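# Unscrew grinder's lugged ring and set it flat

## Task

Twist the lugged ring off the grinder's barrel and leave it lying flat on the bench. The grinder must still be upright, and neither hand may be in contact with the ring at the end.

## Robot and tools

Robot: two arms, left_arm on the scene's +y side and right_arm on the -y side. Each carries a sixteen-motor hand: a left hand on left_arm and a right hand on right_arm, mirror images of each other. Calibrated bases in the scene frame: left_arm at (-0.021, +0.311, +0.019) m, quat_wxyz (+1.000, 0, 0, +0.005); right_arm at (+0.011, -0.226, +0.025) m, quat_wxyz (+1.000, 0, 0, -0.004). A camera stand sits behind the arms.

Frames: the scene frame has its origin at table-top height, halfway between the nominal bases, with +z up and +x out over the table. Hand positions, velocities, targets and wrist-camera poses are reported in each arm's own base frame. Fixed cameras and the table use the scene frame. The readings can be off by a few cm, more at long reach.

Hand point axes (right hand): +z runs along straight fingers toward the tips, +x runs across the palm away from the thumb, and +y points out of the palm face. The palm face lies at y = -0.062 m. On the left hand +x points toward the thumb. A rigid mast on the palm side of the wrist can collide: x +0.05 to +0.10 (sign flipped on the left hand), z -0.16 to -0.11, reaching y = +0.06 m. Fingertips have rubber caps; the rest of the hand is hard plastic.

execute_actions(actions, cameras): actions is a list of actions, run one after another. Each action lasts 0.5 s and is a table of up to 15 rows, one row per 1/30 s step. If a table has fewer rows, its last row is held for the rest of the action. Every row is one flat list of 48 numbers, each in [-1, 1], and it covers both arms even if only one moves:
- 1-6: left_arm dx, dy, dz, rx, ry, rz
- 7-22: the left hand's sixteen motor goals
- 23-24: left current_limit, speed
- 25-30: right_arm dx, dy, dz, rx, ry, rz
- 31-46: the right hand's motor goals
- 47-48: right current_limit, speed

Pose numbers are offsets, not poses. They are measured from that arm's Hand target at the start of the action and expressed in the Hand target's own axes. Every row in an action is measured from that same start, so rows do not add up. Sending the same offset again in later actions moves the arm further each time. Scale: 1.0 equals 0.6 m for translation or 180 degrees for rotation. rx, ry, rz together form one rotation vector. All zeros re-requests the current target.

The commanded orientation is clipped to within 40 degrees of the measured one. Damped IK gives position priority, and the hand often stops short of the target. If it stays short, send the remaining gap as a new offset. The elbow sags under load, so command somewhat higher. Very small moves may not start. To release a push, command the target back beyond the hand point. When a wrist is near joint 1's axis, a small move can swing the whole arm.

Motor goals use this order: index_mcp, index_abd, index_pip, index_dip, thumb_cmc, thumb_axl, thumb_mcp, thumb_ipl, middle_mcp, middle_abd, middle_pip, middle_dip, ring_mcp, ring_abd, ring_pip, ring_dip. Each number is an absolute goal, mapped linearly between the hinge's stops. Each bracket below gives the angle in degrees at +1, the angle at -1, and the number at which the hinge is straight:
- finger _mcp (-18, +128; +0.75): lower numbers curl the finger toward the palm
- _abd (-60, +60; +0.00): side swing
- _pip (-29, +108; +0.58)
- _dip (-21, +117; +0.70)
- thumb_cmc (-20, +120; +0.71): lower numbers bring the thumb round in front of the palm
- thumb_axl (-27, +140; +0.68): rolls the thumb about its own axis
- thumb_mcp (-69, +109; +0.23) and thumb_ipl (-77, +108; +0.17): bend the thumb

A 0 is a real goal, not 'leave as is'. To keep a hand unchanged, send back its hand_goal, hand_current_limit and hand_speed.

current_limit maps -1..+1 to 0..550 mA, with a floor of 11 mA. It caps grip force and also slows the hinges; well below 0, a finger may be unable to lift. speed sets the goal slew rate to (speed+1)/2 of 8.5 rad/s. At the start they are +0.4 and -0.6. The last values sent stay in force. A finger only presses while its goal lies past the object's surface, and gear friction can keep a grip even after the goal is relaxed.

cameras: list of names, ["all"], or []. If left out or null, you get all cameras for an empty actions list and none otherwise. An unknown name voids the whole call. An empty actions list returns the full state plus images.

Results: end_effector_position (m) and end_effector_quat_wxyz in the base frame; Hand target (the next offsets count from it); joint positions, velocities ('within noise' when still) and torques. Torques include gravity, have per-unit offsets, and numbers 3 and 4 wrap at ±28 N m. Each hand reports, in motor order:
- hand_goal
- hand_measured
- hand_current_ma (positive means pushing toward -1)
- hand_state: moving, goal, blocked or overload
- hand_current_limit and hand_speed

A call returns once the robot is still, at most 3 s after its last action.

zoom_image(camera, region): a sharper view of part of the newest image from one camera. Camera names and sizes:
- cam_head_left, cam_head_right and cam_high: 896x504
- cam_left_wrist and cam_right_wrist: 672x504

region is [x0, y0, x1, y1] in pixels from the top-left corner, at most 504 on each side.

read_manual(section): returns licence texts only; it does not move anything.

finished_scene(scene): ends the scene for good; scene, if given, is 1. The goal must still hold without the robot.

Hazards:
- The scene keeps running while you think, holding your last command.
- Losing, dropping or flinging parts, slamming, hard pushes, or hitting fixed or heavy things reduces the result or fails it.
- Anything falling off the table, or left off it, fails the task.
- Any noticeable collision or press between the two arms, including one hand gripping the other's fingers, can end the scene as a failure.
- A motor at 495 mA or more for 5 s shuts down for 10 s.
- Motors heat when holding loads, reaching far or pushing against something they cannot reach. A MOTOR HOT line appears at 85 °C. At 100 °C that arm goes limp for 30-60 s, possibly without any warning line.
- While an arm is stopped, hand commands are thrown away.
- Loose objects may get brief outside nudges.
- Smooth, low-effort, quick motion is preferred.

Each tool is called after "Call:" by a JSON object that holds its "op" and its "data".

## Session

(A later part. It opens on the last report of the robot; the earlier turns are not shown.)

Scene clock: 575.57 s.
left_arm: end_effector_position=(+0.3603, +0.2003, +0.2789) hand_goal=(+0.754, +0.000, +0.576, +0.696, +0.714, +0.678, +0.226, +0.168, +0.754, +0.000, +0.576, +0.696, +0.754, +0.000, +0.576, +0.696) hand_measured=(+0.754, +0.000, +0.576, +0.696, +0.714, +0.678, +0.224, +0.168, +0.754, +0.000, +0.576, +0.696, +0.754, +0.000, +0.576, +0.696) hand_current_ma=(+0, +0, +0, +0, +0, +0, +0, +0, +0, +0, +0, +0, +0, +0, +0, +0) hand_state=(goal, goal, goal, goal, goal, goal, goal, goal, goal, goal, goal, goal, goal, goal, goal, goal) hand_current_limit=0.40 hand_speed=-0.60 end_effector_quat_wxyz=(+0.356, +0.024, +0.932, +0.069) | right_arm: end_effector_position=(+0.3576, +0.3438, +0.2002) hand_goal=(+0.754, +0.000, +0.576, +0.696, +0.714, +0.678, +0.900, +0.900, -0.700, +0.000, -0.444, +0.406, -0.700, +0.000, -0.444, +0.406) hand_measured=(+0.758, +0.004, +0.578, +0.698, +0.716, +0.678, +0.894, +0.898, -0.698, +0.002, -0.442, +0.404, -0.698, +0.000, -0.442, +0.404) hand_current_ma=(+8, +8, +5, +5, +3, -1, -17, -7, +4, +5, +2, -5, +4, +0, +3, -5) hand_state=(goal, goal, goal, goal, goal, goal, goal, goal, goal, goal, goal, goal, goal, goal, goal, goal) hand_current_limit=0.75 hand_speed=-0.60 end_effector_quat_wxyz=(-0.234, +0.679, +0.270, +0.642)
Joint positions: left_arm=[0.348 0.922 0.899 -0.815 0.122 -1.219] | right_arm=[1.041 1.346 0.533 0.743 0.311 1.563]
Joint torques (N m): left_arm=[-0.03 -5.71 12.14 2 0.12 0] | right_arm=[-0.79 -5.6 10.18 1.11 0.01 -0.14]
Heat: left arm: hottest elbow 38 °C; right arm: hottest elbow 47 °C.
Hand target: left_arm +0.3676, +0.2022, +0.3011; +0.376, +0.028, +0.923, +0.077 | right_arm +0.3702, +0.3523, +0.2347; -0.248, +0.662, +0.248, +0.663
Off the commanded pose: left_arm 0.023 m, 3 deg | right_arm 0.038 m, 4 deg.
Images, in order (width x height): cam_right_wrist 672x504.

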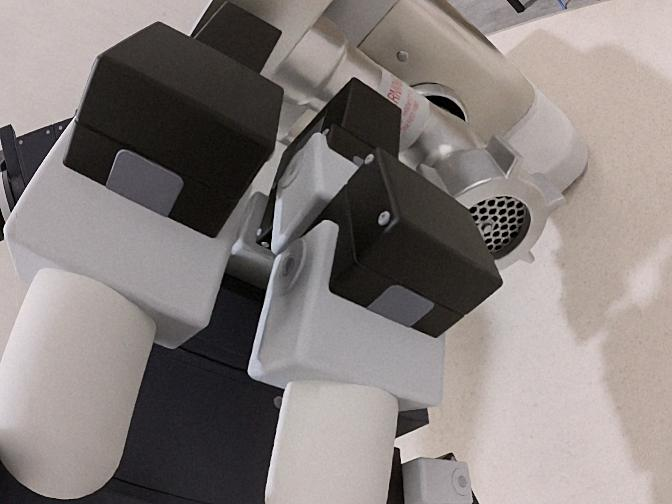

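Call:
{"op": "execute_actions", "data": {"actions": [[[0,0,0,0,0,0,0.754,0,0.576,0.696,0.714,0.678,0.226,0.168,0.754,0,0.576,0.696,0.754,0,0.576,0.696,0.4,-0.6, -0.01,-0.028,0,0,0,0,0.754,0,0.576,0.696,0.714,0.678,0.9,0.9,-0.7,0,-0.445,0.406,-0.7,0,-0.445,0.406,0.75,-0.6]]], "cameras": []}}

Scene clock: 577.97 s.
left_arm: end_effector_position=(+0.3603, +0.2003, +0.2789) hand_goal=(+0.754, +0.000, +0.576, +0.696, +0.714, +0.678, +0.226, +0.168, +0.754, +0.000, +0.576, +0.696, +0.754, +0.000, +0.576, +0.696) hand_measured=(+0.754, +0.000, +0.576, +0.696, +0.714, +0.678, +0.224, +0.168, +0.754, +0.000, +0.576, +0.696, +0.754, +0.000, +0.576, +0.696) hand_current_ma=(+0, +0, +0, +0, +0, +0, +0, +0, +0, +0, +0, +0, +0, +0, +0, +0) hand_state=(goal, goal, goal, goal, goal, goal, goal, goal, goal, goal, goal, goal, goal, goal, goal, goal) hand_current_limit=0.40 hand_speed=-0.60 end_effector_quat_wxyz=(+0.356, +0.024, +0.932, +0.069) | right_arm: end_effector_position=(+0.3514, +0.3458, +0.1972) hand_goal=(+0.754, +0.000, +0.576, +0.696, +0.714, +0.678, +0.900, +0.900, -0.700, +0.000, -0.444, +0.406, -0.700, +0.000, -0.444, +0.406) hand_measured=(+0.758, +0.004, +0.578, +0.698, +0.716, +0.678, +0.894, +0.898, -0.698, +0.002, -0.442, +0.404, -0.698, +0.000, -0.442, +0.404) hand_current_ma=(+8, +8, +5, +5, +3, -1, -17, -7, +4, +5, +2, -5, +4, +0, +3, -5) hand_state=(goal, goal, goal, goal, goal, goal, goal, goal, goal, goal, goal, goal, goal, goal, goal, goal) hand_current_limit=0.75 hand_speed=-0.60 end_effector_quat_wxyz=(-0.227, +0.682, +0.268, +0.642)
Joint positions: left_arm=[0.348 0.922 0.899 -0.815 0.122 -1.219] | right_arm=[1.065 1.354 0.533 0.743 0.349 1.563]
Joint torques (N m): left_arm=[-0.09 -5.66 12 1.95 0.12 0.04] | right_arm=[0.97 -3.9 10.58 1.99 0.26 -0.13]
Heat: left arm: hottest elbow 38 °C; right arm: hottest elbow 47 °C.
Hand target: left_arm +0.3676, +0.2022, +0.3011; +0.376, +0.028, +0.923, +0.077 | right_arm +0.3591, +0.3650, +0.2287; -0.248, +0.662, +0.248, +0.663
Off the commanded pose: left_arm 0.023 m, 3 deg | right_arm 0.038 m, 5 deg.
No camera images: "cameras" was empty.

Call:
{"op": "execute_actions", "data": {"actions": [[[0,0,0,0,0,0,0.754,0,0.576,0.696,0.714,0.678,0.226,0.168,0.754,0,0.576,0.696,0.754,0,0.576,0.696,0.4,-0.6, -0.04,0,0,0,0,0,0.754,0,0.576,0.696,0.714,0.678,0.9,0.9,-0.7,0,-0.445,0.406,-0.7,0,-0.445,0.406,0.75,-0.6]]], "cameras": ["cam_right_wrist"]}}

Call:
{"op": "zoom_image", "data": {"camera": "cam_right_wrist", "region": [380, 40, 600, 260]}}

Scene clock: 580.13 s.
left_arm: end_effector_position=(+0.3603, +0.2003, +0.2789) hand_goal=(+0.754, +0.000, +0.576, +0.696, +0.714, +0.678, +0.226, +0.168, +0.754, +0.000, +0.576, +0.696, +0.754, +0.000, +0.576, +0.696) hand_measured=(+0.754, +0.000, +0.576, +0.696, +0.714, +0.678, +0.224, +0.168, +0.754, +0.000, +0.576, +0.696, +0.754, +0.000, +0.576, +0.696) hand_current_ma=(+0, +0, +0, +0, +0, +0, +0, +0, +0, +0, +0, +0, +0, +0, +0, +0) hand_state=(goal, goal, goal, goal, goal, goal, goal, goal, goal, goal, goal, goal, goal, goal, goal, goal) hand_current_limit=0.40 hand_speed=-0.60 end_effector_quat_wxyz=(+0.356, +0.024, +0.932, +0.069) | right_arm: end_effector_position=(+0.3549, +0.3522, +0.1811) hand_goal=(+0.754, +0.000, +0.576, +0.696, +0.714, +0.678, +0.900, +0.900, -0.700, +0.000, -0.444, +0.406, -0.700, +0.000, -0.444, +0.406) hand_measured=(+0.758, +0.004, +0.578, +0.698, +0.716, +0.678, +0.894, +0.898, -0.698, +0.002, -0.442, +0.404, -0.698, +0.000, -0.442, +0.404) hand_current_ma=(+7, +6, +5, +5, +3, -1, -17, -7, +4, +5, +2, -5, +4, +0, +3, -5) hand_state=(goal, goal, goal, goal, goal, goal, goal, goal, goal, goal, goal, goal, goal, goal, goal, goal) hand_current_limit=0.75 hand_speed=-0.60 end_effector_quat_wxyz=(-0.229, +0.679, +0.266, +0.644)
Joint positions: left_arm=[0.348 0.922 0.899 -0.815 0.122 -1.219] | right_arm=[1.065 1.426 0.533 0.824 0.349 1.563]
Joint torques (N m): left_arm=[-0.91 -5.89 12.15 1.99 0.12 0.04] | right_arm=[0.97 -4.54 8.46 2.33 0.21 -0.13]
Heat: left arm: hottest elbow 38 °C; right arm: hottest elbow 46 °C.
Hand target: left_arm +0.3676, +0.2022, +0.3011; +0.376, +0.028, +0.923, +0.077 | right_arm +0.3592, +0.3650, +0.2047; -0.248, +0.662, +0.248, +0.663
Off the commanded pose: left_arm 0.023 m, 3 deg | right_arm 0.027 m, 4 deg.
Images, in order (width x height): cam_right_wrist 672x504.

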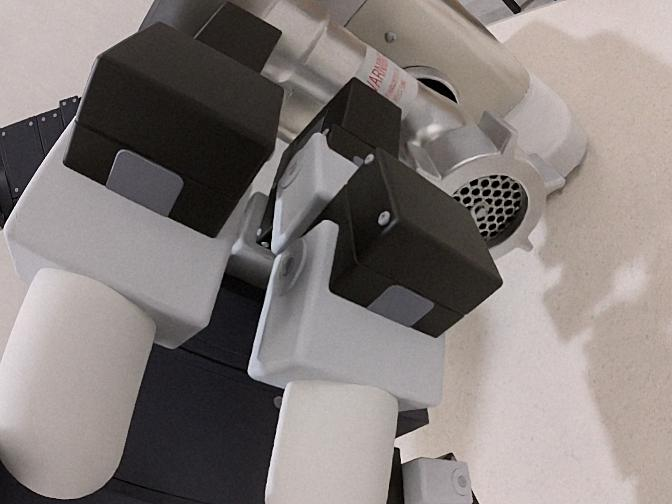

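Scaled by 2.291 from the camera's 672x504 image, which has a finer 960x720 frame.

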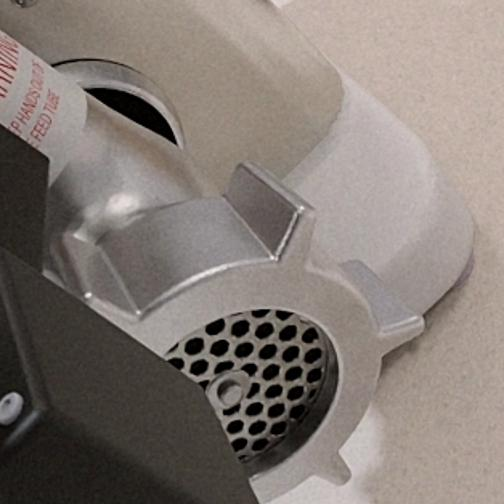

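Call:
{"op": "execute_actions", "data": {"actions": [[[0,0,0,0,0,0,0.754,0,0.576,0.696,0.714,0.678,0.226,0.168,0.754,0,0.576,0.696,0.754,0,0.576,0.696,0.4,-0.6, -0.04,0.004,0,0,0,0,0.754,0,0.576,0.696,0.714,0.678,0.9,0.9,-0.7,0,-0.445,0.406,-0.7,0,-0.445,0.406,0.75,-0.6]]], "cameras": ["cam_right_wrist"]}}

Call:
{"op": "zoom_image", "data": {"camera": "cam_right_wrist", "region": [380, 40, 600, 260]}}

Scene clock: 582.77 s.
left_arm: end_effector_position=(+0.3603, +0.2003, +0.2789) hand_goal=(+0.754, +0.000, +0.576, +0.696, +0.714, +0.678, +0.226, +0.168, +0.754, +0.000, +0.576, +0.696, +0.754, +0.000, +0.576, +0.696) hand_measured=(+0.754, +0.000, +0.576, +0.696, +0.714, +0.678, +0.224, +0.168, +0.754, +0.000, +0.576, +0.696, +0.754, +0.000, +0.576, +0.696) hand_current_ma=(+0, +0, +0, +0, +0, +0, +0, +0, +0, +0, +0, +0, +0, +0, +0, +0) hand_state=(goal, goal, goal, goal, goal, goal, goal, goal, goal, goal, goal, goal, goal, goal, goal, goal) hand_current_limit=0.40 hand_speed=-0.60 end_effector_quat_wxyz=(+0.356, +0.024, +0.932, +0.069) | right_arm: end_effector_position=(+0.3580, +0.3573, +0.1737) hand_goal=(+0.754, +0.000, +0.576, +0.696, +0.714, +0.678, +0.900, +0.900, -0.700, +0.000, -0.444, +0.406, -0.700, +0.000, -0.444, +0.406) hand_measured=(+0.754, +0.000, +0.578, +0.698, +0.716, +0.678, +0.894, +0.898, -0.698, +0.002, -0.442, +0.404, -0.698, +0.000, -0.442, +0.404) hand_current_ma=(+1, -1, +3, +5, +3, -1, -17, -7, +4, +5, +2, -5, +4, +1, +3, -5) hand_state=(goal, goal, goal, goal, goal, goal, goal, goal, goal, goal, goal, goal, goal, goal, goal, goal) hand_current_limit=0.75 hand_speed=-0.60 end_effector_quat_wxyz=(-0.238, +0.669, +0.256, +0.656)
Joint positions: left_arm=[0.348 0.922 0.899 -0.815 0.122 -1.219] | right_arm=[1.065 1.487 0.533 0.925 0.351 1.563]
Joint torques (N m): left_arm=[-1.08 -6.3 12.01 1.88 0.12 0.03] | right_arm=[0.44 -4.07 6.54 2.1 -0.06 -0.13]
Heat: left arm: hottest elbow 38 °C; right arm: hottest elbow 46 °C.
Hand target: left_arm +0.3676, +0.2022, +0.3011; +0.376, +0.028, +0.923, +0.077 | right_arm +0.3608, +0.3632, +0.1807; -0.248, +0.662, +0.248, +0.663
Off the commanded pose: left_arm 0.023 m, 3 deg | right_arm 0.010 m, 2 deg.
Images, in order (width x height): cam_right_wrist 672x504.

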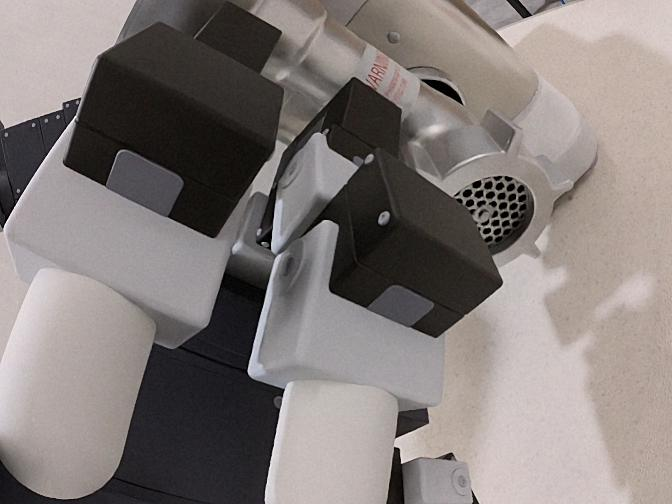

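Scaled by 2.291 from the camera's 672x504 image, which has a finer 960x720 frame.

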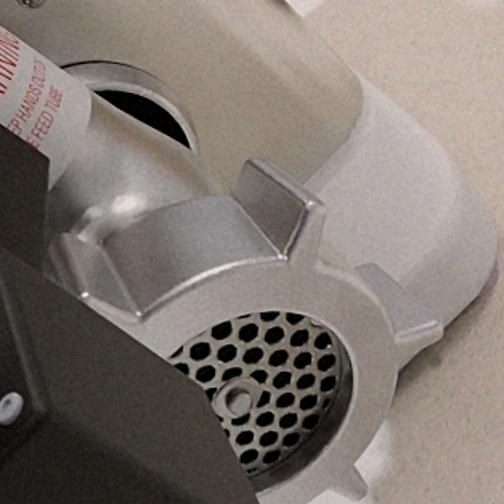

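Call:
{"op": "execute_actions", "data": {"actions": [[[0,0,0,0,0,0,0.754,0,0.576,0.696,0.714,0.678,0.226,0.168,0.754,0,0.576,0.696,0.754,0,0.576,0.696,0.4,-0.6, -0.04,0.004,0,0,0,0,0.754,0,0.576,0.696,0.714,0.678,0.9,0.9,-0.7,0,-0.445,0.406,-0.7,0,-0.445,0.406,0.75,-0.6]]], "cameras": ["cam_right_wrist"]}}

Call:
{"op": "zoom_image", "data": {"camera": "cam_right_wrist", "region": [380, 40, 600, 260]}}

Scene clock: 586.10 s.
left_arm: end_effector_position=(+0.3603, +0.2003, +0.2789) hand_goal=(+0.754, +0.000, +0.576, +0.696, +0.714, +0.678, +0.226, +0.168, +0.754, +0.000, +0.576, +0.696, +0.754, +0.000, +0.576, +0.696) hand_measured=(+0.754, +0.000, +0.576, +0.696, +0.714, +0.678, +0.224, +0.168, +0.754, +0.000, +0.576, +0.696, +0.754, +0.000, +0.576, +0.696) hand_current_ma=(+0, +0, +0, +0, +0, +0, +0, +0, +0, +0, +0, +0, +0, +0, +0, +0) hand_state=(goal, goal, goal, goal, goal, goal, goal, goal, goal, goal, goal, goal, goal, goal, goal, goal) hand_current_limit=0.40 hand_speed=-0.60 end_effector_quat_wxyz=(+0.356, +0.024, +0.932, +0.069) | right_arm: end_effector_position=(+0.3610, +0.3612, +0.1687) hand_goal=(+0.754, +0.000, +0.576, +0.696, +0.714, +0.678, +0.900, +0.900, -0.700, +0.000, -0.444, +0.406, -0.700, +0.000, -0.444, +0.406) hand_measured=(+0.752, +0.000, +0.578, +0.698, +0.716, +0.678, +0.894, +0.898, -0.698, +0.002, -0.442, +0.404, -0.698, +0.000, -0.442, +0.404) hand_current_ma=(-4, +0, +2, +5, +3, -1, -17, -7, +4, +5, +2, -5, +4, +1, +3, -5) hand_state=(goal, goal, goal, goal, goal, goal, goal, goal, goal, goal, goal, goal, goal, goal, goal, goal) hand_current_limit=0.75 hand_speed=-0.60 end_effector_quat_wxyz=(-0.249, +0.655, +0.244, +0.670)
Joint positions: left_arm=[0.348 0.922 0.899 -0.815 0.122 -1.219] | right_arm=[1.064 1.549 0.533 1.039 0.351 1.563]
Joint torques (N m): left_arm=[-0.67 -5.89 12.05 1.72 0.08 0.05] | right_arm=[-0.09 -3.43 4.85 1.42 -0.14 -0.13]
Heat: left arm: hottest elbow 38 °C; right arm: hottest elbow 46 °C.
Hand target: left_arm +0.3676, +0.2022, +0.3011; +0.376, +0.028, +0.923, +0.077 | right_arm +0.3624, +0.3614, +0.1567; -0.248, +0.662, +0.248, +0.663
Off the commanded pose: left_arm 0.023 m, 3 deg | right_arm 0.012 m, 1 deg.
Images, in order (width x height): cam_right_wrist 672x504.

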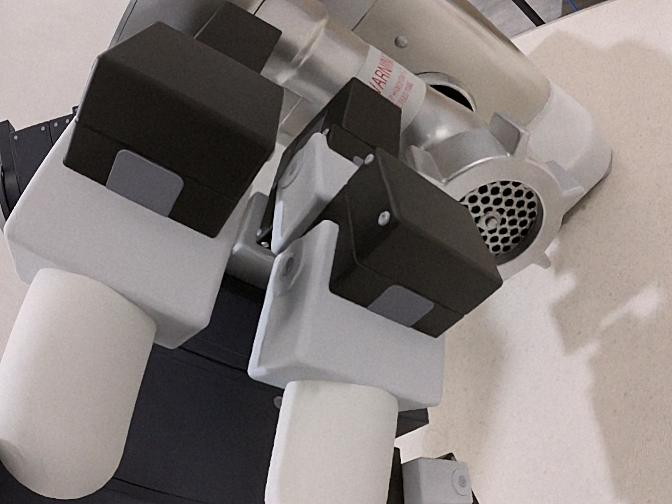

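Scaled by 2.291 from the camera's 672x504 image, which has a finer 960x720 frame.

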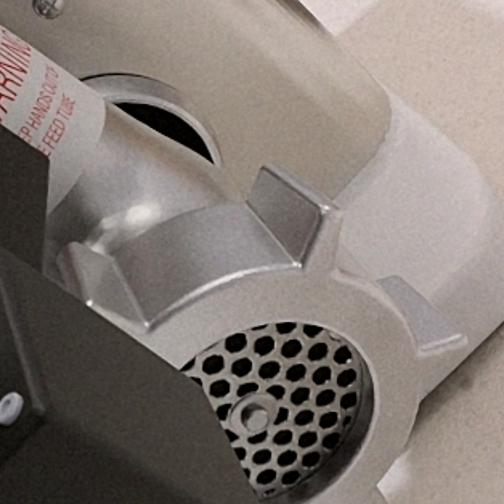

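Call:
{"op": "execute_actions", "data": {"actions": [[[0,0,0,0,0,0,0.754,0,0.576,0.696,0.714,0.678,0.226,0.168,0.754,0,0.576,0.696,0.754,0,0.576,0.696,0.4,-0.6, -0.05,0.004,0,0,0,0,0.754,0,0.576,0.696,0.714,0.678,0.9,0.9,-0.7,0,-0.445,0.406,-0.7,0,-0.445,0.406,0.75,-0.6]],[[0,0,0,0,0,0,0.754,0,0.576,0.696,0.714,0.678,0.226,0.168,0.754,0,0.576,0.696,0.754,0,0.576,0.696,0.4,-0.6, -0.03,0,0,0,0,0,0.754,0,0.576,0.696,0.714,0.678,0.9,0.9,-0.7,0,-0.445,0.406,-0.7,0,-0.445,0.406,0.75,-0.6]]], "cameras": ["cam_right_wrist"]}}

Call:
{"op": "zoom_image", "data": {"camera": "cam_right_wrist", "region": [380, 40, 600, 260]}}

Scene clock: 590.20 s.
left_arm: end_effector_position=(+0.3603, +0.2003, +0.2789) hand_goal=(+0.754, +0.000, +0.576, +0.696, +0.714, +0.678, +0.226, +0.168, +0.754, +0.000, +0.576, +0.696, +0.754, +0.000, +0.576, +0.696) hand_measured=(+0.754, +0.000, +0.576, +0.696, +0.714, +0.678, +0.224, +0.168, +0.754, +0.000, +0.576, +0.696, +0.754, +0.000, +0.576, +0.696) hand_current_ma=(+0, +0, +0, +0, +0, +0, +0, +0, +0, +0, +0, +0, +0, +0, +0, +0) hand_state=(goal, goal, goal, goal, goal, goal, goal, goal, goal, goal, goal, goal, goal, goal, goal, goal) hand_current_limit=0.40 hand_speed=-0.60 end_effector_quat_wxyz=(+0.356, +0.024, +0.932, +0.069) | right_arm: end_effector_position=(+0.3574, +0.3596, +0.1060) hand_goal=(+0.754, +0.000, +0.576, +0.696, +0.714, +0.678, +0.900, +0.900, -0.700, +0.000, -0.444, +0.406, -0.700, +0.000, -0.444, +0.406) hand_measured=(+0.758, +0.002, +0.576, +0.698, +0.714, +0.678, +0.894, +0.898, -0.728, +0.002, -0.442, +0.404, -0.698, +0.000, -0.442, +0.404) hand_current_ma=(+8, +5, +0, +5, +2, -1, -17, -7, -92, +5, +2, -5, +2, +1, +3, -5) hand_state=(goal, goal, goal, goal, goal, goal, goal, goal, blocked, goal, goal, goal, goal, goal, goal, goal) hand_current_limit=0.75 hand_speed=-0.60 end_effector_quat_wxyz=(-0.245, +0.665, +0.258, +0.656)
Joint positions: left_arm=[0.348 0.922 0.899 -0.815 0.122 -1.219] | right_arm=[1.065 1.737 0.505 1.212 0.338 1.565]
Joint torques (N m): left_arm=[0.26 -6.77 12.05 1.63 0.09 0.03] | right_arm=[-0.56 -5.13 4.48 2 0.11 -0.16]
Heat: left arm: hottest elbow 38 °C; right arm: hottest elbow 45 °C.
Hand target: left_arm +0.3676, +0.2022, +0.3011; +0.376, +0.028, +0.923, +0.077 | right_arm +0.3640, +0.3596, +0.1087; -0.248, +0.662, +0.248, +0.663
Off the commanded pose: left_arm 0.023 m, 3 deg | right_arm 0.007 m, 1 deg.
Images, in order (width x height): cam_right_wrist 672x504.

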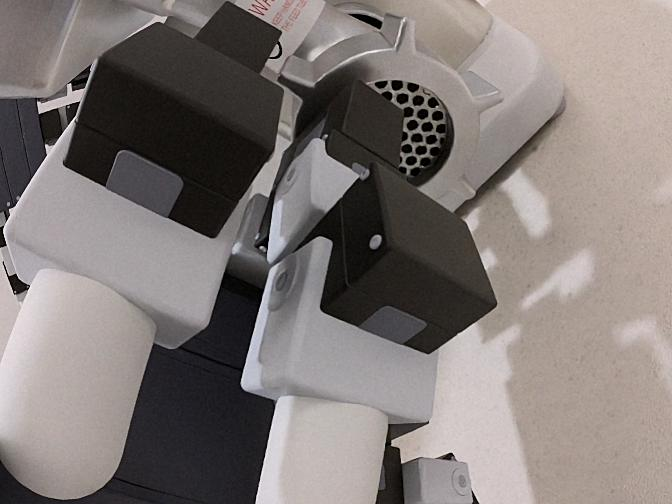

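Scaled by 2.291 from the camera's 672x504 image, which has a finer 960x720 frame.

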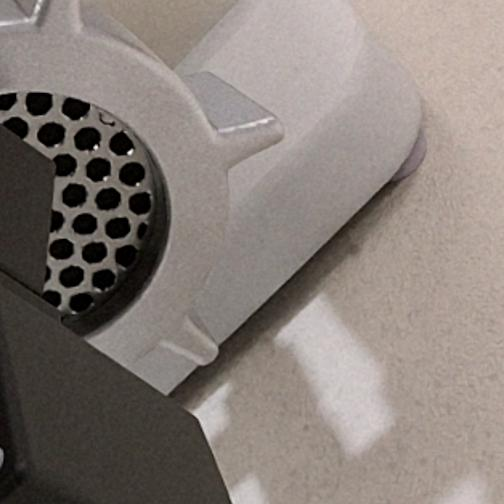

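Call:
{"op": "zoom_image", "data": {"camera": "cam_right_wrist", "region": [260, 0, 540, 240]}}

Call:
{"op": "execute_actions", "data": {"actions": []}}

Scaled by 1.800 from the camera's 672x504 image, which has a finer 960x720 frame.

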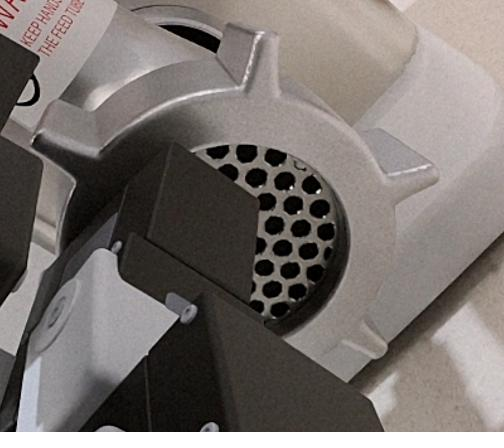

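Scene clock: 591.80 s.
left_arm: end_effector_position=(+0.3603, +0.2003, +0.2789) hand_goal=(+0.754, +0.000, +0.576, +0.696, +0.714, +0.678, +0.226, +0.168, +0.754, +0.000, +0.576, +0.696, +0.754, +0.000, +0.576, +0.696) hand_measured=(+0.754, +0.000, +0.576, +0.696, +0.714, +0.678, +0.224, +0.168, +0.754, +0.000, +0.576, +0.696, +0.754, +0.000, +0.576, +0.696) hand_current_ma=(+0, +0, +0, +0, +0, +0, +0, +0, +0, +0, +0, +0, +0, +0, +0, +0) hand_state=(goal, goal, goal, goal, goal, goal, goal, goal, goal, goal, goal, goal, goal, goal, goal, goal) hand_current_limit=0.40 hand_speed=-0.60 end_effector_quat_wxyz=(+0.356, +0.024, +0.932, +0.069) | right_arm: end_effector_position=(+0.3574, +0.3596, +0.1060) hand_goal=(+0.754, +0.000, +0.576, +0.696, +0.714, +0.678, +0.900, +0.900, -0.700, +0.000, -0.444, +0.406, -0.700, +0.000, -0.444, +0.406) hand_measured=(+0.758, +0.002, +0.576, +0.698, +0.714, +0.678, +0.894, +0.898, -0.728, +0.002, -0.442, +0.404, -0.698, +0.000, -0.442, +0.404) hand_current_ma=(+8, +5, +0, +5, +2, -1, -17, -7, -92, +5, +2, -5, +2, +1, +3, -5) hand_state=(goal, goal, goal, goal, goal, goal, goal, goal, blocked, goal, goal, goal, goal, goal, goal, goal) hand_current_limit=0.75 hand_speed=-0.60 end_effector_quat_wxyz=(-0.245, +0.665, +0.258, +0.656)
Joint positions: left_arm=[0.348 0.922 0.899 -0.815 0.122 -1.219] | right_arm=[1.065 1.737 0.505 1.212 0.338 1.565]
Joint velocities: within noise
Joint torques (N m): left_arm=[-1.03 -6.71 12.21 1.7 0.15 0.08] | right_arm=[-0.5 -5.25 4.48 1.98 0.11 -0.16]
Heat: left arm: hottest elbow 38 °C; right arm: hottest elbow 45 °C.
Hand target: left_arm +0.3676, +0.2022, +0.3011; +0.376, +0.028, +0.923, +0.077 | right_arm +0.3640, +0.3596, +0.1087; -0.248, +0.662, +0.248, +0.663
Off the commanded pose: left_arm 0.023 m, 3 deg | right_arm 0.007 m, 1 deg.

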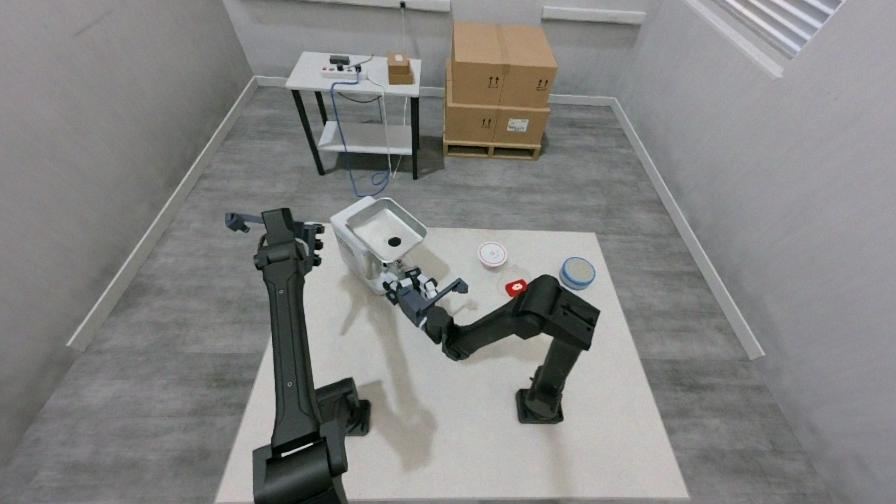

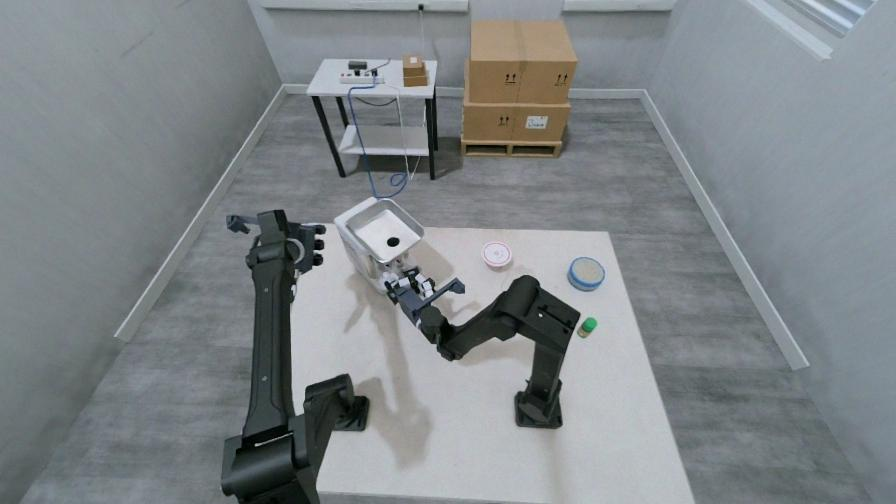

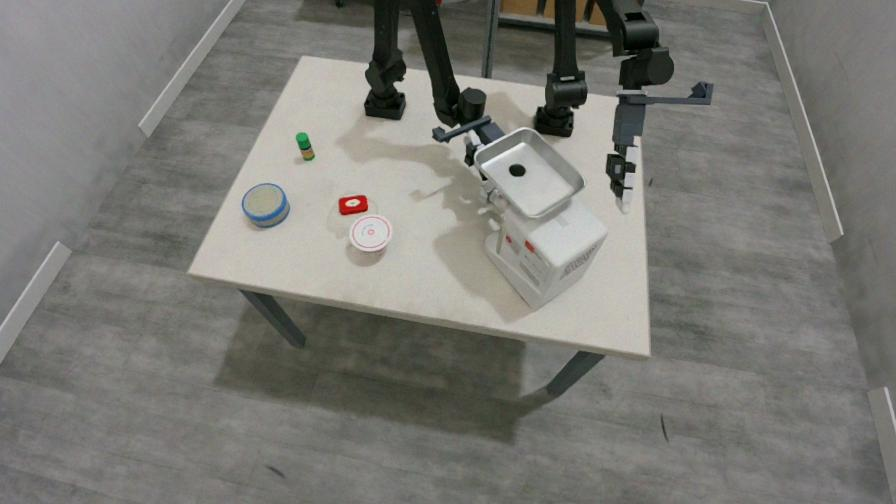

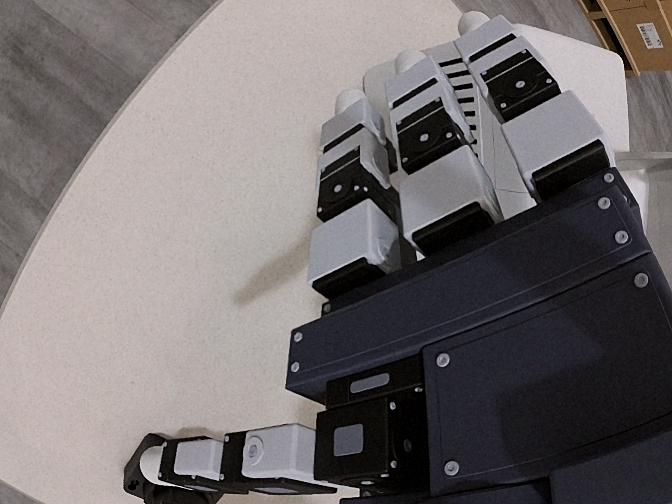

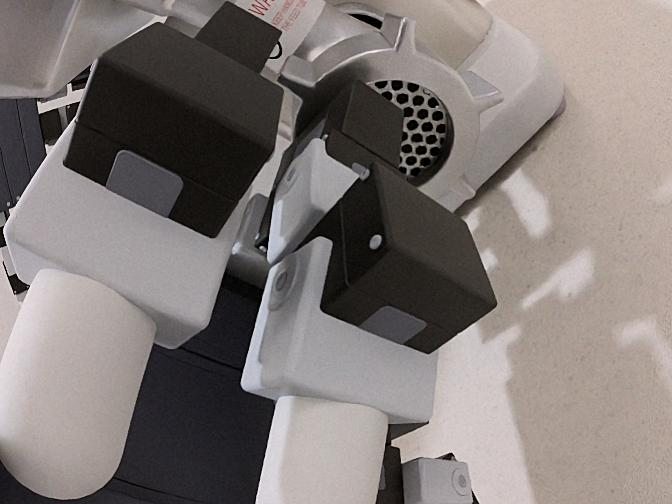

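Call:
{"op": "execute_actions", "data": {"actions": [[[0,0,0,0,0,0,0.754,0,0.576,0.696,0.714,0.678,0.226,0.168,0.754,0,0.576,0.696,0.754,0,0.576,0.696,0.4,-0.6, 0.01,-0.01,-0.05,0,0,0,0.754,0,0.576,0.696,0.714,0.678,0.9,0.9,-0.7,0,-0.445,0.406,-0.7,0,-0.445,0.406,0.75,-0.6]],
[[0,0,0,0,0,0,0.754,0,0.576,0.696,0.714,0.678,0.226,0.168,0.754,0,0.576,0.696,0.754,0,0.576,0.696,0.4,-0.6, 0.09,0,0,0,0,0,0.754,0,0.576,0.696,0.714,0.678,0.9,0.9,-0.7,0,-0.445,0.406,-0.7,0,-0.445,0.406,0.75,-0.6]],
[[0,0,0,0,0,0,0.754,0,0.576,0.696,0.714,0.678,0.226,0.168,0.754,0,0.576,0.696,0.754,0,0.576,0.696,0.4,-0.6, 0.09,0.01,0,0,0,0,0.754,0,0.576,0.696,0.714,0.678,0.9,0.9,-0.7,0,-0.445,0.406,-0.7,0,-0.445,0.406,0.75,-0.6]]], "cameras": ["cam_right_wrist","cam_head_left"]}}

Call:
{"op": "zoom_image", "data": {"camera": "cam_right_wrist", "region": [360, 40, 580, 260]}}

Scene clock: 598.63 s.
left_arm: end_effector_position=(+0.3603, +0.2003, +0.2789) hand_goal=(+0.754, +0.000, +0.576, +0.696, +0.714, +0.678, +0.226, +0.168, +0.754, +0.000, +0.576, +0.696, +0.754, +0.000, +0.576, +0.696) hand_measured=(+0.754, +0.000, +0.576, +0.696, +0.714, +0.678, +0.224, +0.168, +0.754, +0.000, +0.576, +0.696, +0.754, +0.000, +0.576, +0.696) hand_current_ma=(+0, +0, +0, +0, +0, +0, +0, +0, +0, +0, +0, +0, +0, +0, +0, +0) hand_state=(goal, goal, goal, goal, goal, goal, goal, goal, goal, goal, goal, goal, goal, goal, goal, goal) hand_current_limit=0.40 hand_speed=-0.60 end_effector_quat_wxyz=(+0.356, +0.024, +0.932, +0.069) | right_arm: end_effector_position=(+0.3284, +0.3287, +0.1929) hand_goal=(+0.754, +0.000, +0.576, +0.696, +0.714, +0.678, +0.900, +0.900, -0.700, +0.000, -0.444, +0.406, -0.700, +0.000, -0.444, +0.406) hand_measured=(+0.756, +0.008, +0.578, +0.698, +0.714, +0.678, +0.894, +0.898, -0.702, +0.002, -0.442, +0.404, -0.698, +0.000, -0.442, +0.404) hand_current_ma=(+5, +15, +5, +5, +1, -1, -16, -7, -3, +4, +2, -5, +2, +1, +3, -5) hand_state=(goal, goal, goal, goal, goal, goal, goal, goal, goal, goal, goal, goal, goal, goal, goal, goal) hand_current_limit=0.75 hand_speed=-0.60 end_effector_quat_wxyz=(-0.236, +0.676, +0.270, +0.644)
Joint positions: left_arm=[0.348 0.922 0.899 -0.815 0.122 -1.219] | right_arm=[1.096 1.295 0.452 0.781 0.363 1.565]
Joint torques (N m): left_arm=[0.15 -6.36 11.92 1.78 0.05 0.09] | right_arm=[-0.62 -3.78 10.3 1.17 0.14 -0.17]
Heat: left arm: hottest elbow 38 °C; right arm: hottest elbow 44 °C.
Hand target: left_arm +0.3676, +0.2022, +0.3011; +0.376, +0.028, +0.923, +0.077 | right_arm +0.3412, +0.3399, +0.2227; -0.248, +0.662, +0.248, +0.663
Off the commanded pose: left_arm 0.023 m, 3 deg | right_arm 0.034 m, 4 deg.
Images, in order (width x height): cam_head_left 896x504, cam_right_wrist 672x504.

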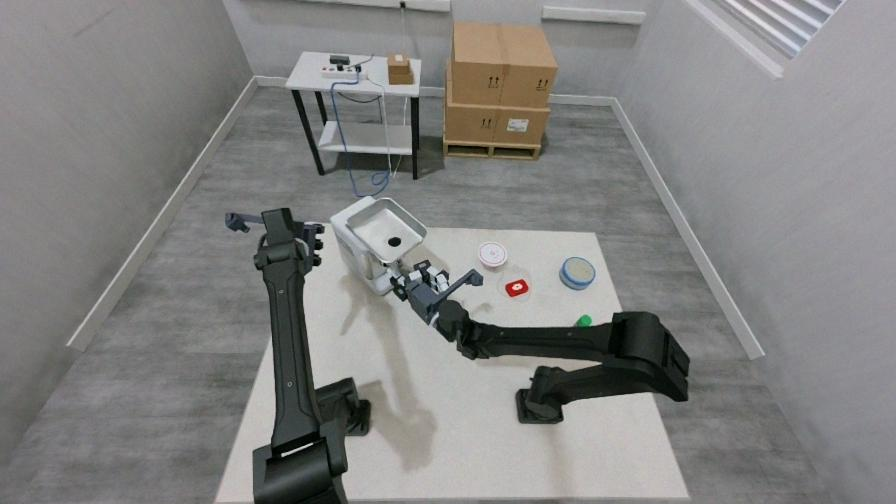

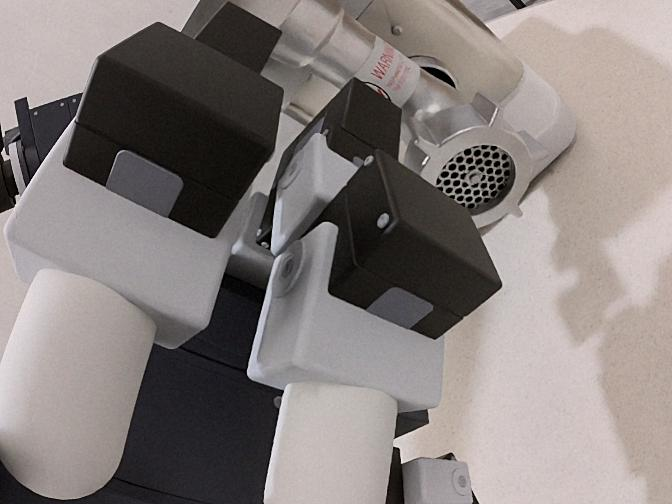

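Scaled by 2.291 from the camera's 672x504 image, which has a finer 960x720 frame.

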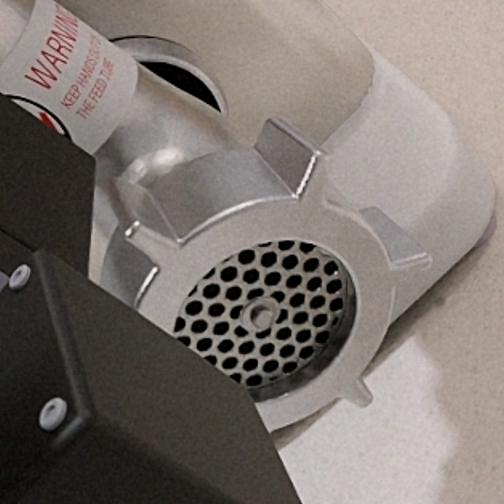

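Call:
{"op": "execute_actions", "data": {"actions": [[[0,0,0,0,0,0,0.754,0,0.576,0.696,0.714,0.678,0.226,0.168,0.754,0,0.576,0.696,0.754,0,0.576,0.696,0.4,-0.6, 0.008,0.007,0.05,0,0,0,0.754,0,0.576,0.696,0.714,0.678,0.9,0.9,-0.9,0,-0.3,0.3,-0.9,0,-0.3,0.3,0.75,-0.6]]], "cameras": ["cam_right_wrist"]}}

Scene clock: 603.03 s.
left_arm: end_effector_position=(+0.3603, +0.2003, +0.2789) hand_goal=(+0.754, +0.000, +0.576, +0.696, +0.714, +0.678, +0.226, +0.168, +0.754, +0.000, +0.576, +0.696, +0.754, +0.000, +0.576, +0.696) hand_measured=(+0.754, +0.000, +0.576, +0.696, +0.714, +0.678, +0.224, +0.168, +0.754, +0.000, +0.576, +0.696, +0.754, +0.000, +0.576, +0.696) hand_current_ma=(+0, +0, +0, +0, +0, +0, +0, +0, +0, +0, +0, +0, +0, +0, +0, +0) hand_state=(goal, goal, goal, goal, goal, goal, goal, goal, goal, goal, goal, goal, goal, goal, goal, goal) hand_current_limit=0.40 hand_speed=-0.60 end_effector_quat_wxyz=(+0.356, +0.024, +0.932, +0.069) | right_arm: end_effector_position=(+0.3519, +0.3444, +0.2010) hand_goal=(+0.754, +0.000, +0.576, +0.696, +0.714, +0.678, +0.900, +0.900, -0.900, +0.000, -0.300, +0.300, -0.900, +0.000, -0.300, +0.300) hand_measured=(+0.756, +0.008, +0.578, +0.698, +0.714, +0.678, +0.894, +0.898, -0.882, +0.002, -0.300, +0.302, -0.814, +0.032, -0.286, +0.304) hand_current_ma=(+5, +15, +5, +5, +1, -1, -16, -7, +57, +4, -1, +4, +351, +83, +37, +9) hand_state=(goal, goal, goal, goal, goal, goal, goal, goal, goal, goal, goal, goal, blocked, blocked, goal, goal) hand_current_limit=0.75 hand_speed=-0.60 end_effector_quat_wxyz=(-0.238, +0.674, +0.266, +0.647)
Joint positions: left_arm=[0.348 0.922 0.899 -0.815 0.122 -1.219] | right_arm=[1.056 1.346 0.522 0.77 0.326 1.565]
Joint torques (N m): left_arm=[-0.38 -6.12 11.96 1.77 0.15 0.1] | right_arm=[-0.67 -3.78 10.62 1.13 -0.01 -0.16]
Heat: left arm: hottest elbow 38 °C; right arm: hottest elbow 44 °C.
Hand target: left_arm +0.3676, +0.2022, +0.3011; +0.376, +0.028, +0.923, +0.077 | right_arm +0.3666, +0.3564, +0.2275; -0.248, +0.662, +0.248, +0.663
Off the commanded pose: left_arm 0.023 m, 3 deg | right_arm 0.033 m, 3 deg.
Images, in order (width x height): cam_right_wrist 672x504.

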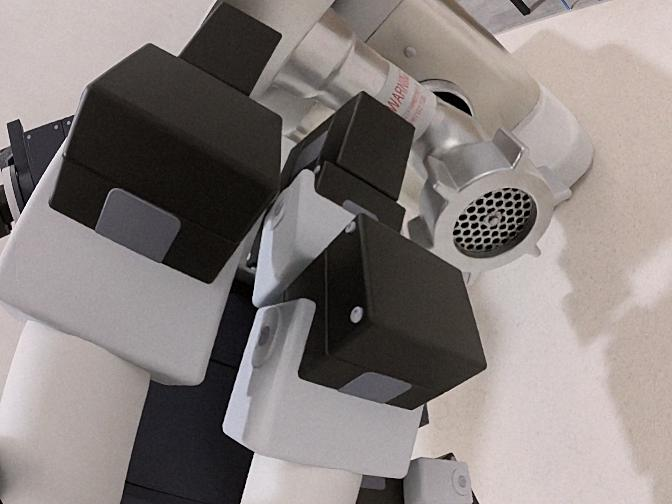

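Call:
{"op": "zoom_image", "data": {"camera": "cam_right_wrist", "region": [380, 90, 600, 310]}}

Call:
{"op": "execute_actions", "data": {"actions": [[[0,0,0,0,0,0,0.754,0,0.576,0.696,0.714,0.678,0.226,0.168,0.754,0,0.576,0.696,0.754,0,0.576,0.696,0.4,-0.6, -0.045,0,0,0,0,0,0.754,0,0.576,0.696,0.714,0.678,0.9,0.9,-0.88,0,-0.3,0.3,-0.8,0.03,-0.286,0.3,0.75,-0.6]]], "cameras": ["cam_right_wrist"]}}

Call:
{"op": "zoom_image", "data": {"camera": "cam_right_wrist", "region": [380, 90, 600, 310]}}

Scaled by 2.291 from the camera's 672x504 image, which has a finer 960x720 frame.

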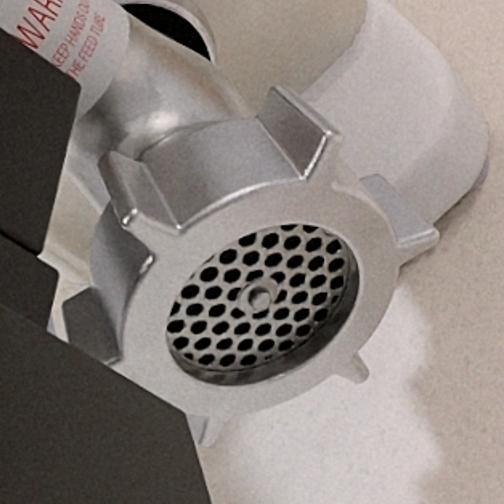

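Scene clock: 605.93 s.
left_arm: end_effector_position=(+0.3603, +0.2003, +0.2789) hand_goal=(+0.754, +0.000, +0.576, +0.696, +0.714, +0.678, +0.226, +0.168, +0.754, +0.000, +0.576, +0.696, +0.754, +0.000, +0.576, +0.696) hand_measured=(+0.754, +0.000, +0.576, +0.696, +0.714, +0.678, +0.224, +0.168, +0.754, +0.000, +0.576, +0.696, +0.754, +0.000, +0.576, +0.696) hand_current_ma=(+0, +0, +0, +0, +0, +0, +0, +0, +0, +0, +0, +0, +0, +0, +0, +0) hand_state=(goal, goal, goal, goal, goal, goal, goal, goal, goal, goal, goal, goal, goal, goal, goal, goal) hand_current_limit=0.40 hand_speed=-0.60 end_effector_quat_wxyz=(+0.356, +0.024, +0.932, +0.069) | right_arm: end_effector_position=(+0.3548, +0.3518, +0.1798) hand_goal=(+0.754, +0.000, +0.576, +0.696, +0.714, +0.678, +0.900, +0.900, -0.880, +0.000, -0.300, +0.300, -0.800, +0.030, -0.286, +0.300) hand_measured=(+0.756, +0.002, +0.578, +0.698, +0.714, +0.678, +0.894, +0.898, -0.878, +0.002, -0.300, +0.302, -0.808, +0.044, -0.284, +0.302) hand_current_ma=(+3, +2, +4, +5, +1, -1, -16, -7, +4, +4, -1, +3, -24, +30, +2, +4) hand_state=(goal, goal, goal, goal, goal, goal, goal, goal, goal, goal, goal, goal, goal, goal, goal, goal) hand_current_limit=0.75 hand_speed=-0.60 end_effector_quat_wxyz=(-0.238, +0.675, +0.270, +0.644)
Joint positions: left_arm=[0.348 0.922 0.899 -0.815 0.122 -1.219] | right_arm=[1.057 1.426 0.522 0.842 0.323 1.565]
Joint torques (N m): left_arm=[-1.03 -5.42 12.22 1.95 0.1 0.02] | right_arm=[-0.85 -4.31 8.21 2.3 0.03 -0.16]
Heat: left arm: hottest elbow 38 °C; right arm: hottest elbow 44 °C.
Hand target: left_arm +0.3676, +0.2022, +0.3011; +0.376, +0.028, +0.923, +0.077 | right_arm +0.3667, +0.3564, +0.2005; -0.248, +0.662, +0.248, +0.663
Off the commanded pose: left_arm 0.023 m, 3 deg | right_arm 0.024 m, 4 deg.
Images, in order (width x height): cam_right_wrist 672x504.

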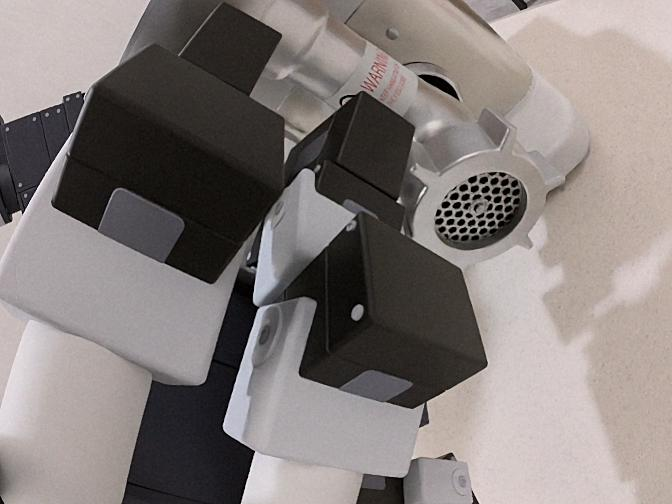

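Scaled by 2.291 from the camera's 672x504 image, which has a finer 960x720 frame.

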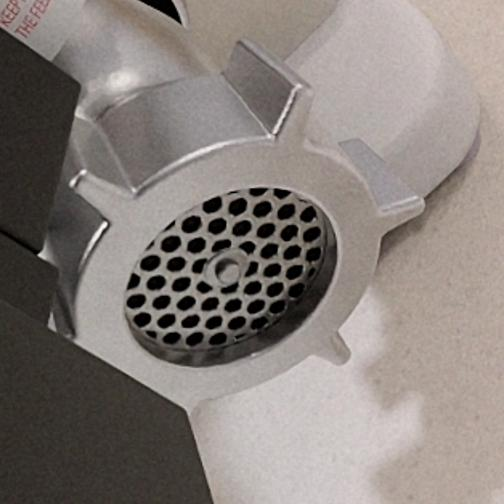

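Call:
{"op": "execute_actions", "data": {"actions": [[[0,0,0,0,0,0,0.754,0,0.576,0.696,0.714,0.678,0.226,0.168,0.754,0,0.576,0.696,0.754,0,0.576,0.696,0.4,-0.6, -0.05,0.008,0,0,0,0,0.754,0,0.576,0.696,0.714,0.678,0.9,0.9,-0.88,0,-0.3,0.3,-0.8,0.03,-0.286,0.3,0.75,-0.6]]], "cameras": ["cam_right_wrist"]}}

Call:
{"op": "zoom_image", "data": {"camera": "cam_right_wrist", "region": [380, 90, 600, 310]}}

Scene clock: 611.20 s.
left_arm: end_effector_position=(+0.3603, +0.2003, +0.2789) hand_goal=(+0.754, +0.000, +0.576, +0.696, +0.714, +0.678, +0.226, +0.168, +0.754, +0.000, +0.576, +0.696, +0.754, +0.000, +0.576, +0.696) hand_measured=(+0.754, +0.000, +0.576, +0.696, +0.714, +0.678, +0.224, +0.168, +0.754, +0.000, +0.576, +0.696, +0.754, +0.000, +0.576, +0.696) hand_current_ma=(+0, +0, +0, +0, +0, +0, +0, +0, +0, +0, +0, +0, +0, +0, +0, +0) hand_state=(goal, goal, goal, goal, goal, goal, goal, goal, goal, goal, goal, goal, goal, goal, goal, goal) hand_current_limit=0.40 hand_speed=-0.60 end_effector_quat_wxyz=(+0.356, +0.024, +0.932, +0.069) | right_arm: end_effector_position=(+0.3618, +0.3564, +0.1717) hand_goal=(+0.754, +0.000, +0.576, +0.696, +0.714, +0.678, +0.900, +0.900, -0.880, +0.000, -0.300, +0.300, -0.800, +0.030, -0.286, +0.300) hand_measured=(+0.756, -0.002, +0.578, +0.698, +0.714, +0.678, +0.894, +0.898, -0.878, +0.002, -0.300, +0.302, -0.808, +0.044, -0.284, +0.302) hand_current_ma=(+3, -2, +2, +5, +1, -1, -16, -7, +4, +5, -1, +3, -24, +30, +2, +4) hand_state=(goal, goal, goal, goal, goal, goal, goal, goal, goal, goal, goal, goal, goal, goal, goal, goal) hand_current_limit=0.75 hand_speed=-0.60 end_effector_quat_wxyz=(-0.250, +0.661, +0.257, +0.659)
Joint positions: left_arm=[0.348 0.922 0.899 -0.815 0.122 -1.219] | right_arm=[1.047 1.504 0.522 0.976 0.312 1.565]
Joint torques (N m): left_arm=[-0.67 -5.89 12.07 1.65 0.1 0.04] | right_arm=[-0.79 -3.66 5.72 1.78 -0.06 -0.15]
Heat: left arm: hottest elbow 38 °C; right arm: hottest elbow 44 °C.
Hand target: left_arm +0.3676, +0.2022, +0.3011; +0.376, +0.028, +0.923, +0.077 | right_arm +0.3698, +0.3528, +0.1705; -0.248, +0.662, +0.248, +0.663
Off the commanded pose: left_arm 0.023 m, 3 deg | right_arm 0.009 m, 1 deg.
Images, in order (width x height): cam_right_wrist 672x504.

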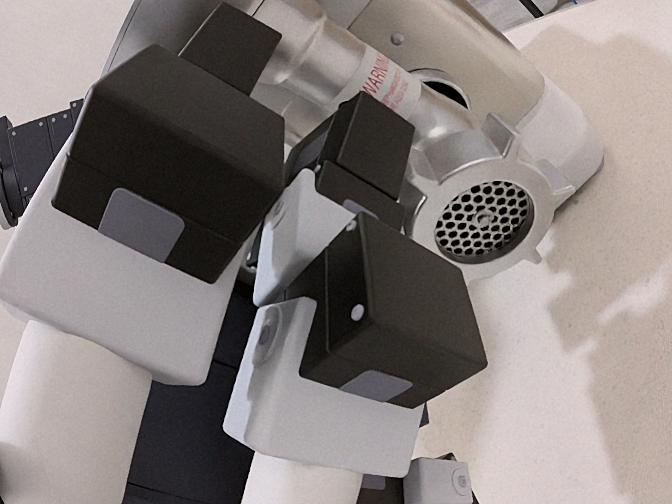

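Scaled by 2.291 from the camera's 672x504 image, which has a finer 960x720 frame.

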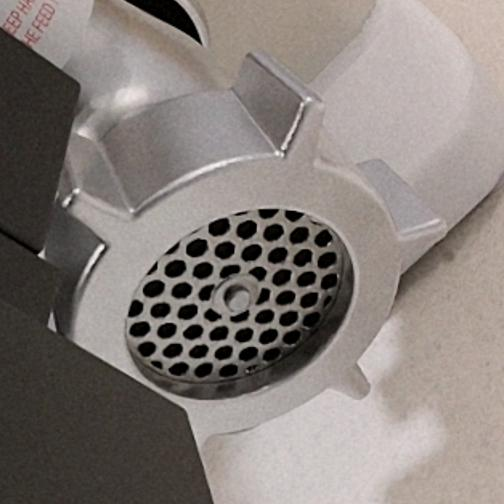

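Call:
{"op": "execute_actions", "data": {"actions": [[[0,0,0,0,0,0,0.754,0,0.576,0.696,0.714,0.678,0.226,0.168,0.754,0,0.576,0.696,0.754,0,0.576,0.696,0.4,-0.6, -0.05,0.004,0,0,0,0,0.754,0,0.576,0.696,0.714,0.678,0.9,0.9,-0.88,0,-0.3,0.3,-0.8,0.03,-0.286,0.3,0.75,-0.6]]], "cameras": ["cam_right_wrist"]}}

Call:
{"op": "zoom_image", "data": {"camera": "cam_right_wrist", "region": [380, 90, 600, 310]}}

Scene clock: 613.77 s.
left_arm: end_effector_position=(+0.3603, +0.2003, +0.2789) hand_goal=(+0.754, +0.000, +0.576, +0.696, +0.714, +0.678, +0.226, +0.168, +0.754, +0.000, +0.576, +0.696, +0.754, +0.000, +0.576, +0.696) hand_measured=(+0.754, +0.000, +0.576, +0.696, +0.714, +0.678, +0.224, +0.168, +0.754, +0.000, +0.576, +0.696, +0.754, +0.000, +0.576, +0.696) hand_current_ma=(+0, +0, +0, +0, +0, +0, +0, +0, +0, +0, +0, +0, +0, +0, +0, +0) hand_state=(goal, goal, goal, goal, goal, goal, goal, goal, goal, goal, goal, goal, goal, goal, goal, goal) hand_current_limit=0.40 hand_speed=-0.60 end_effector_quat_wxyz=(+0.356, +0.024, +0.932, +0.069) | right_arm: end_effector_position=(+0.3653, +0.3591, +0.1662) hand_goal=(+0.754, +0.000, +0.576, +0.696, +0.714, +0.678, +0.900, +0.900, -0.880, +0.000, -0.300, +0.300, -0.800, +0.030, -0.286, +0.300) hand_measured=(+0.752, +0.000, +0.576, +0.698, +0.714, +0.678, +0.894, +0.898, -0.878, +0.002, -0.300, +0.302, -0.808, +0.044, -0.284, +0.302) hand_current_ma=(-2, -1, +1, +5, +1, -1, -16, -7, +4, +5, -1, +3, -24, +30, +2, +4) hand_state=(goal, goal, goal, goal, goal, goal, goal, goal, goal, goal, goal, goal, goal, goal, goal, goal) hand_current_limit=0.75 hand_speed=-0.60 end_effector_quat_wxyz=(-0.263, +0.643, +0.241, +0.678)
Joint positions: left_arm=[0.348 0.922 0.899 -0.815 0.122 -1.219] | right_arm=[1.044 1.579 0.521 1.119 0.314 1.565]
Joint torques (N m): left_arm=[-1.44 -5.66 11.97 1.69 0.11 0.07] | right_arm=[-1.03 -2.43 3.93 0.9 -0.11 -0.14]
Heat: left arm: hottest elbow 38 °C; right arm: hottest elbow 44 °C.
Hand target: left_arm +0.3676, +0.2022, +0.3011; +0.376, +0.028, +0.923, +0.077 | right_arm +0.3714, +0.3510, +0.1405; -0.248, +0.662, +0.248, +0.663
Off the commanded pose: left_arm 0.023 m, 3 deg | right_arm 0.028 m, 3 deg.
Images, in order (width x height): cam_right_wrist 672x504.

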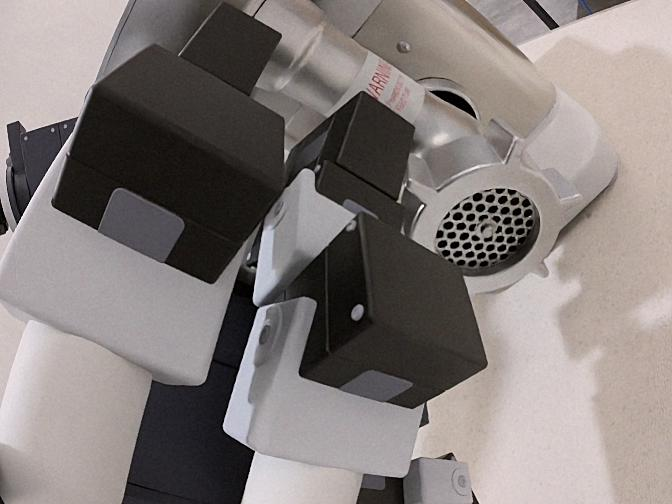

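Scaled by 2.291 from the camera's 672x504 image, which has a finer 960x720 frame.

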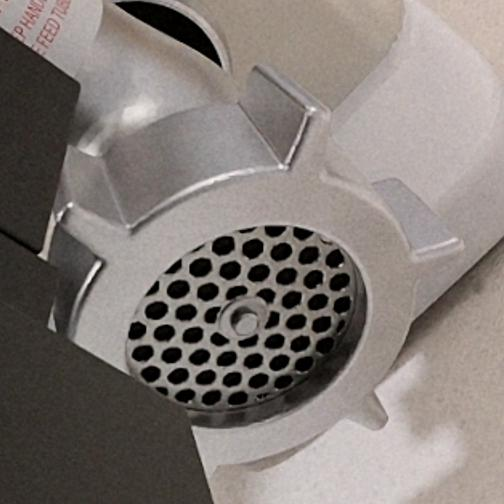

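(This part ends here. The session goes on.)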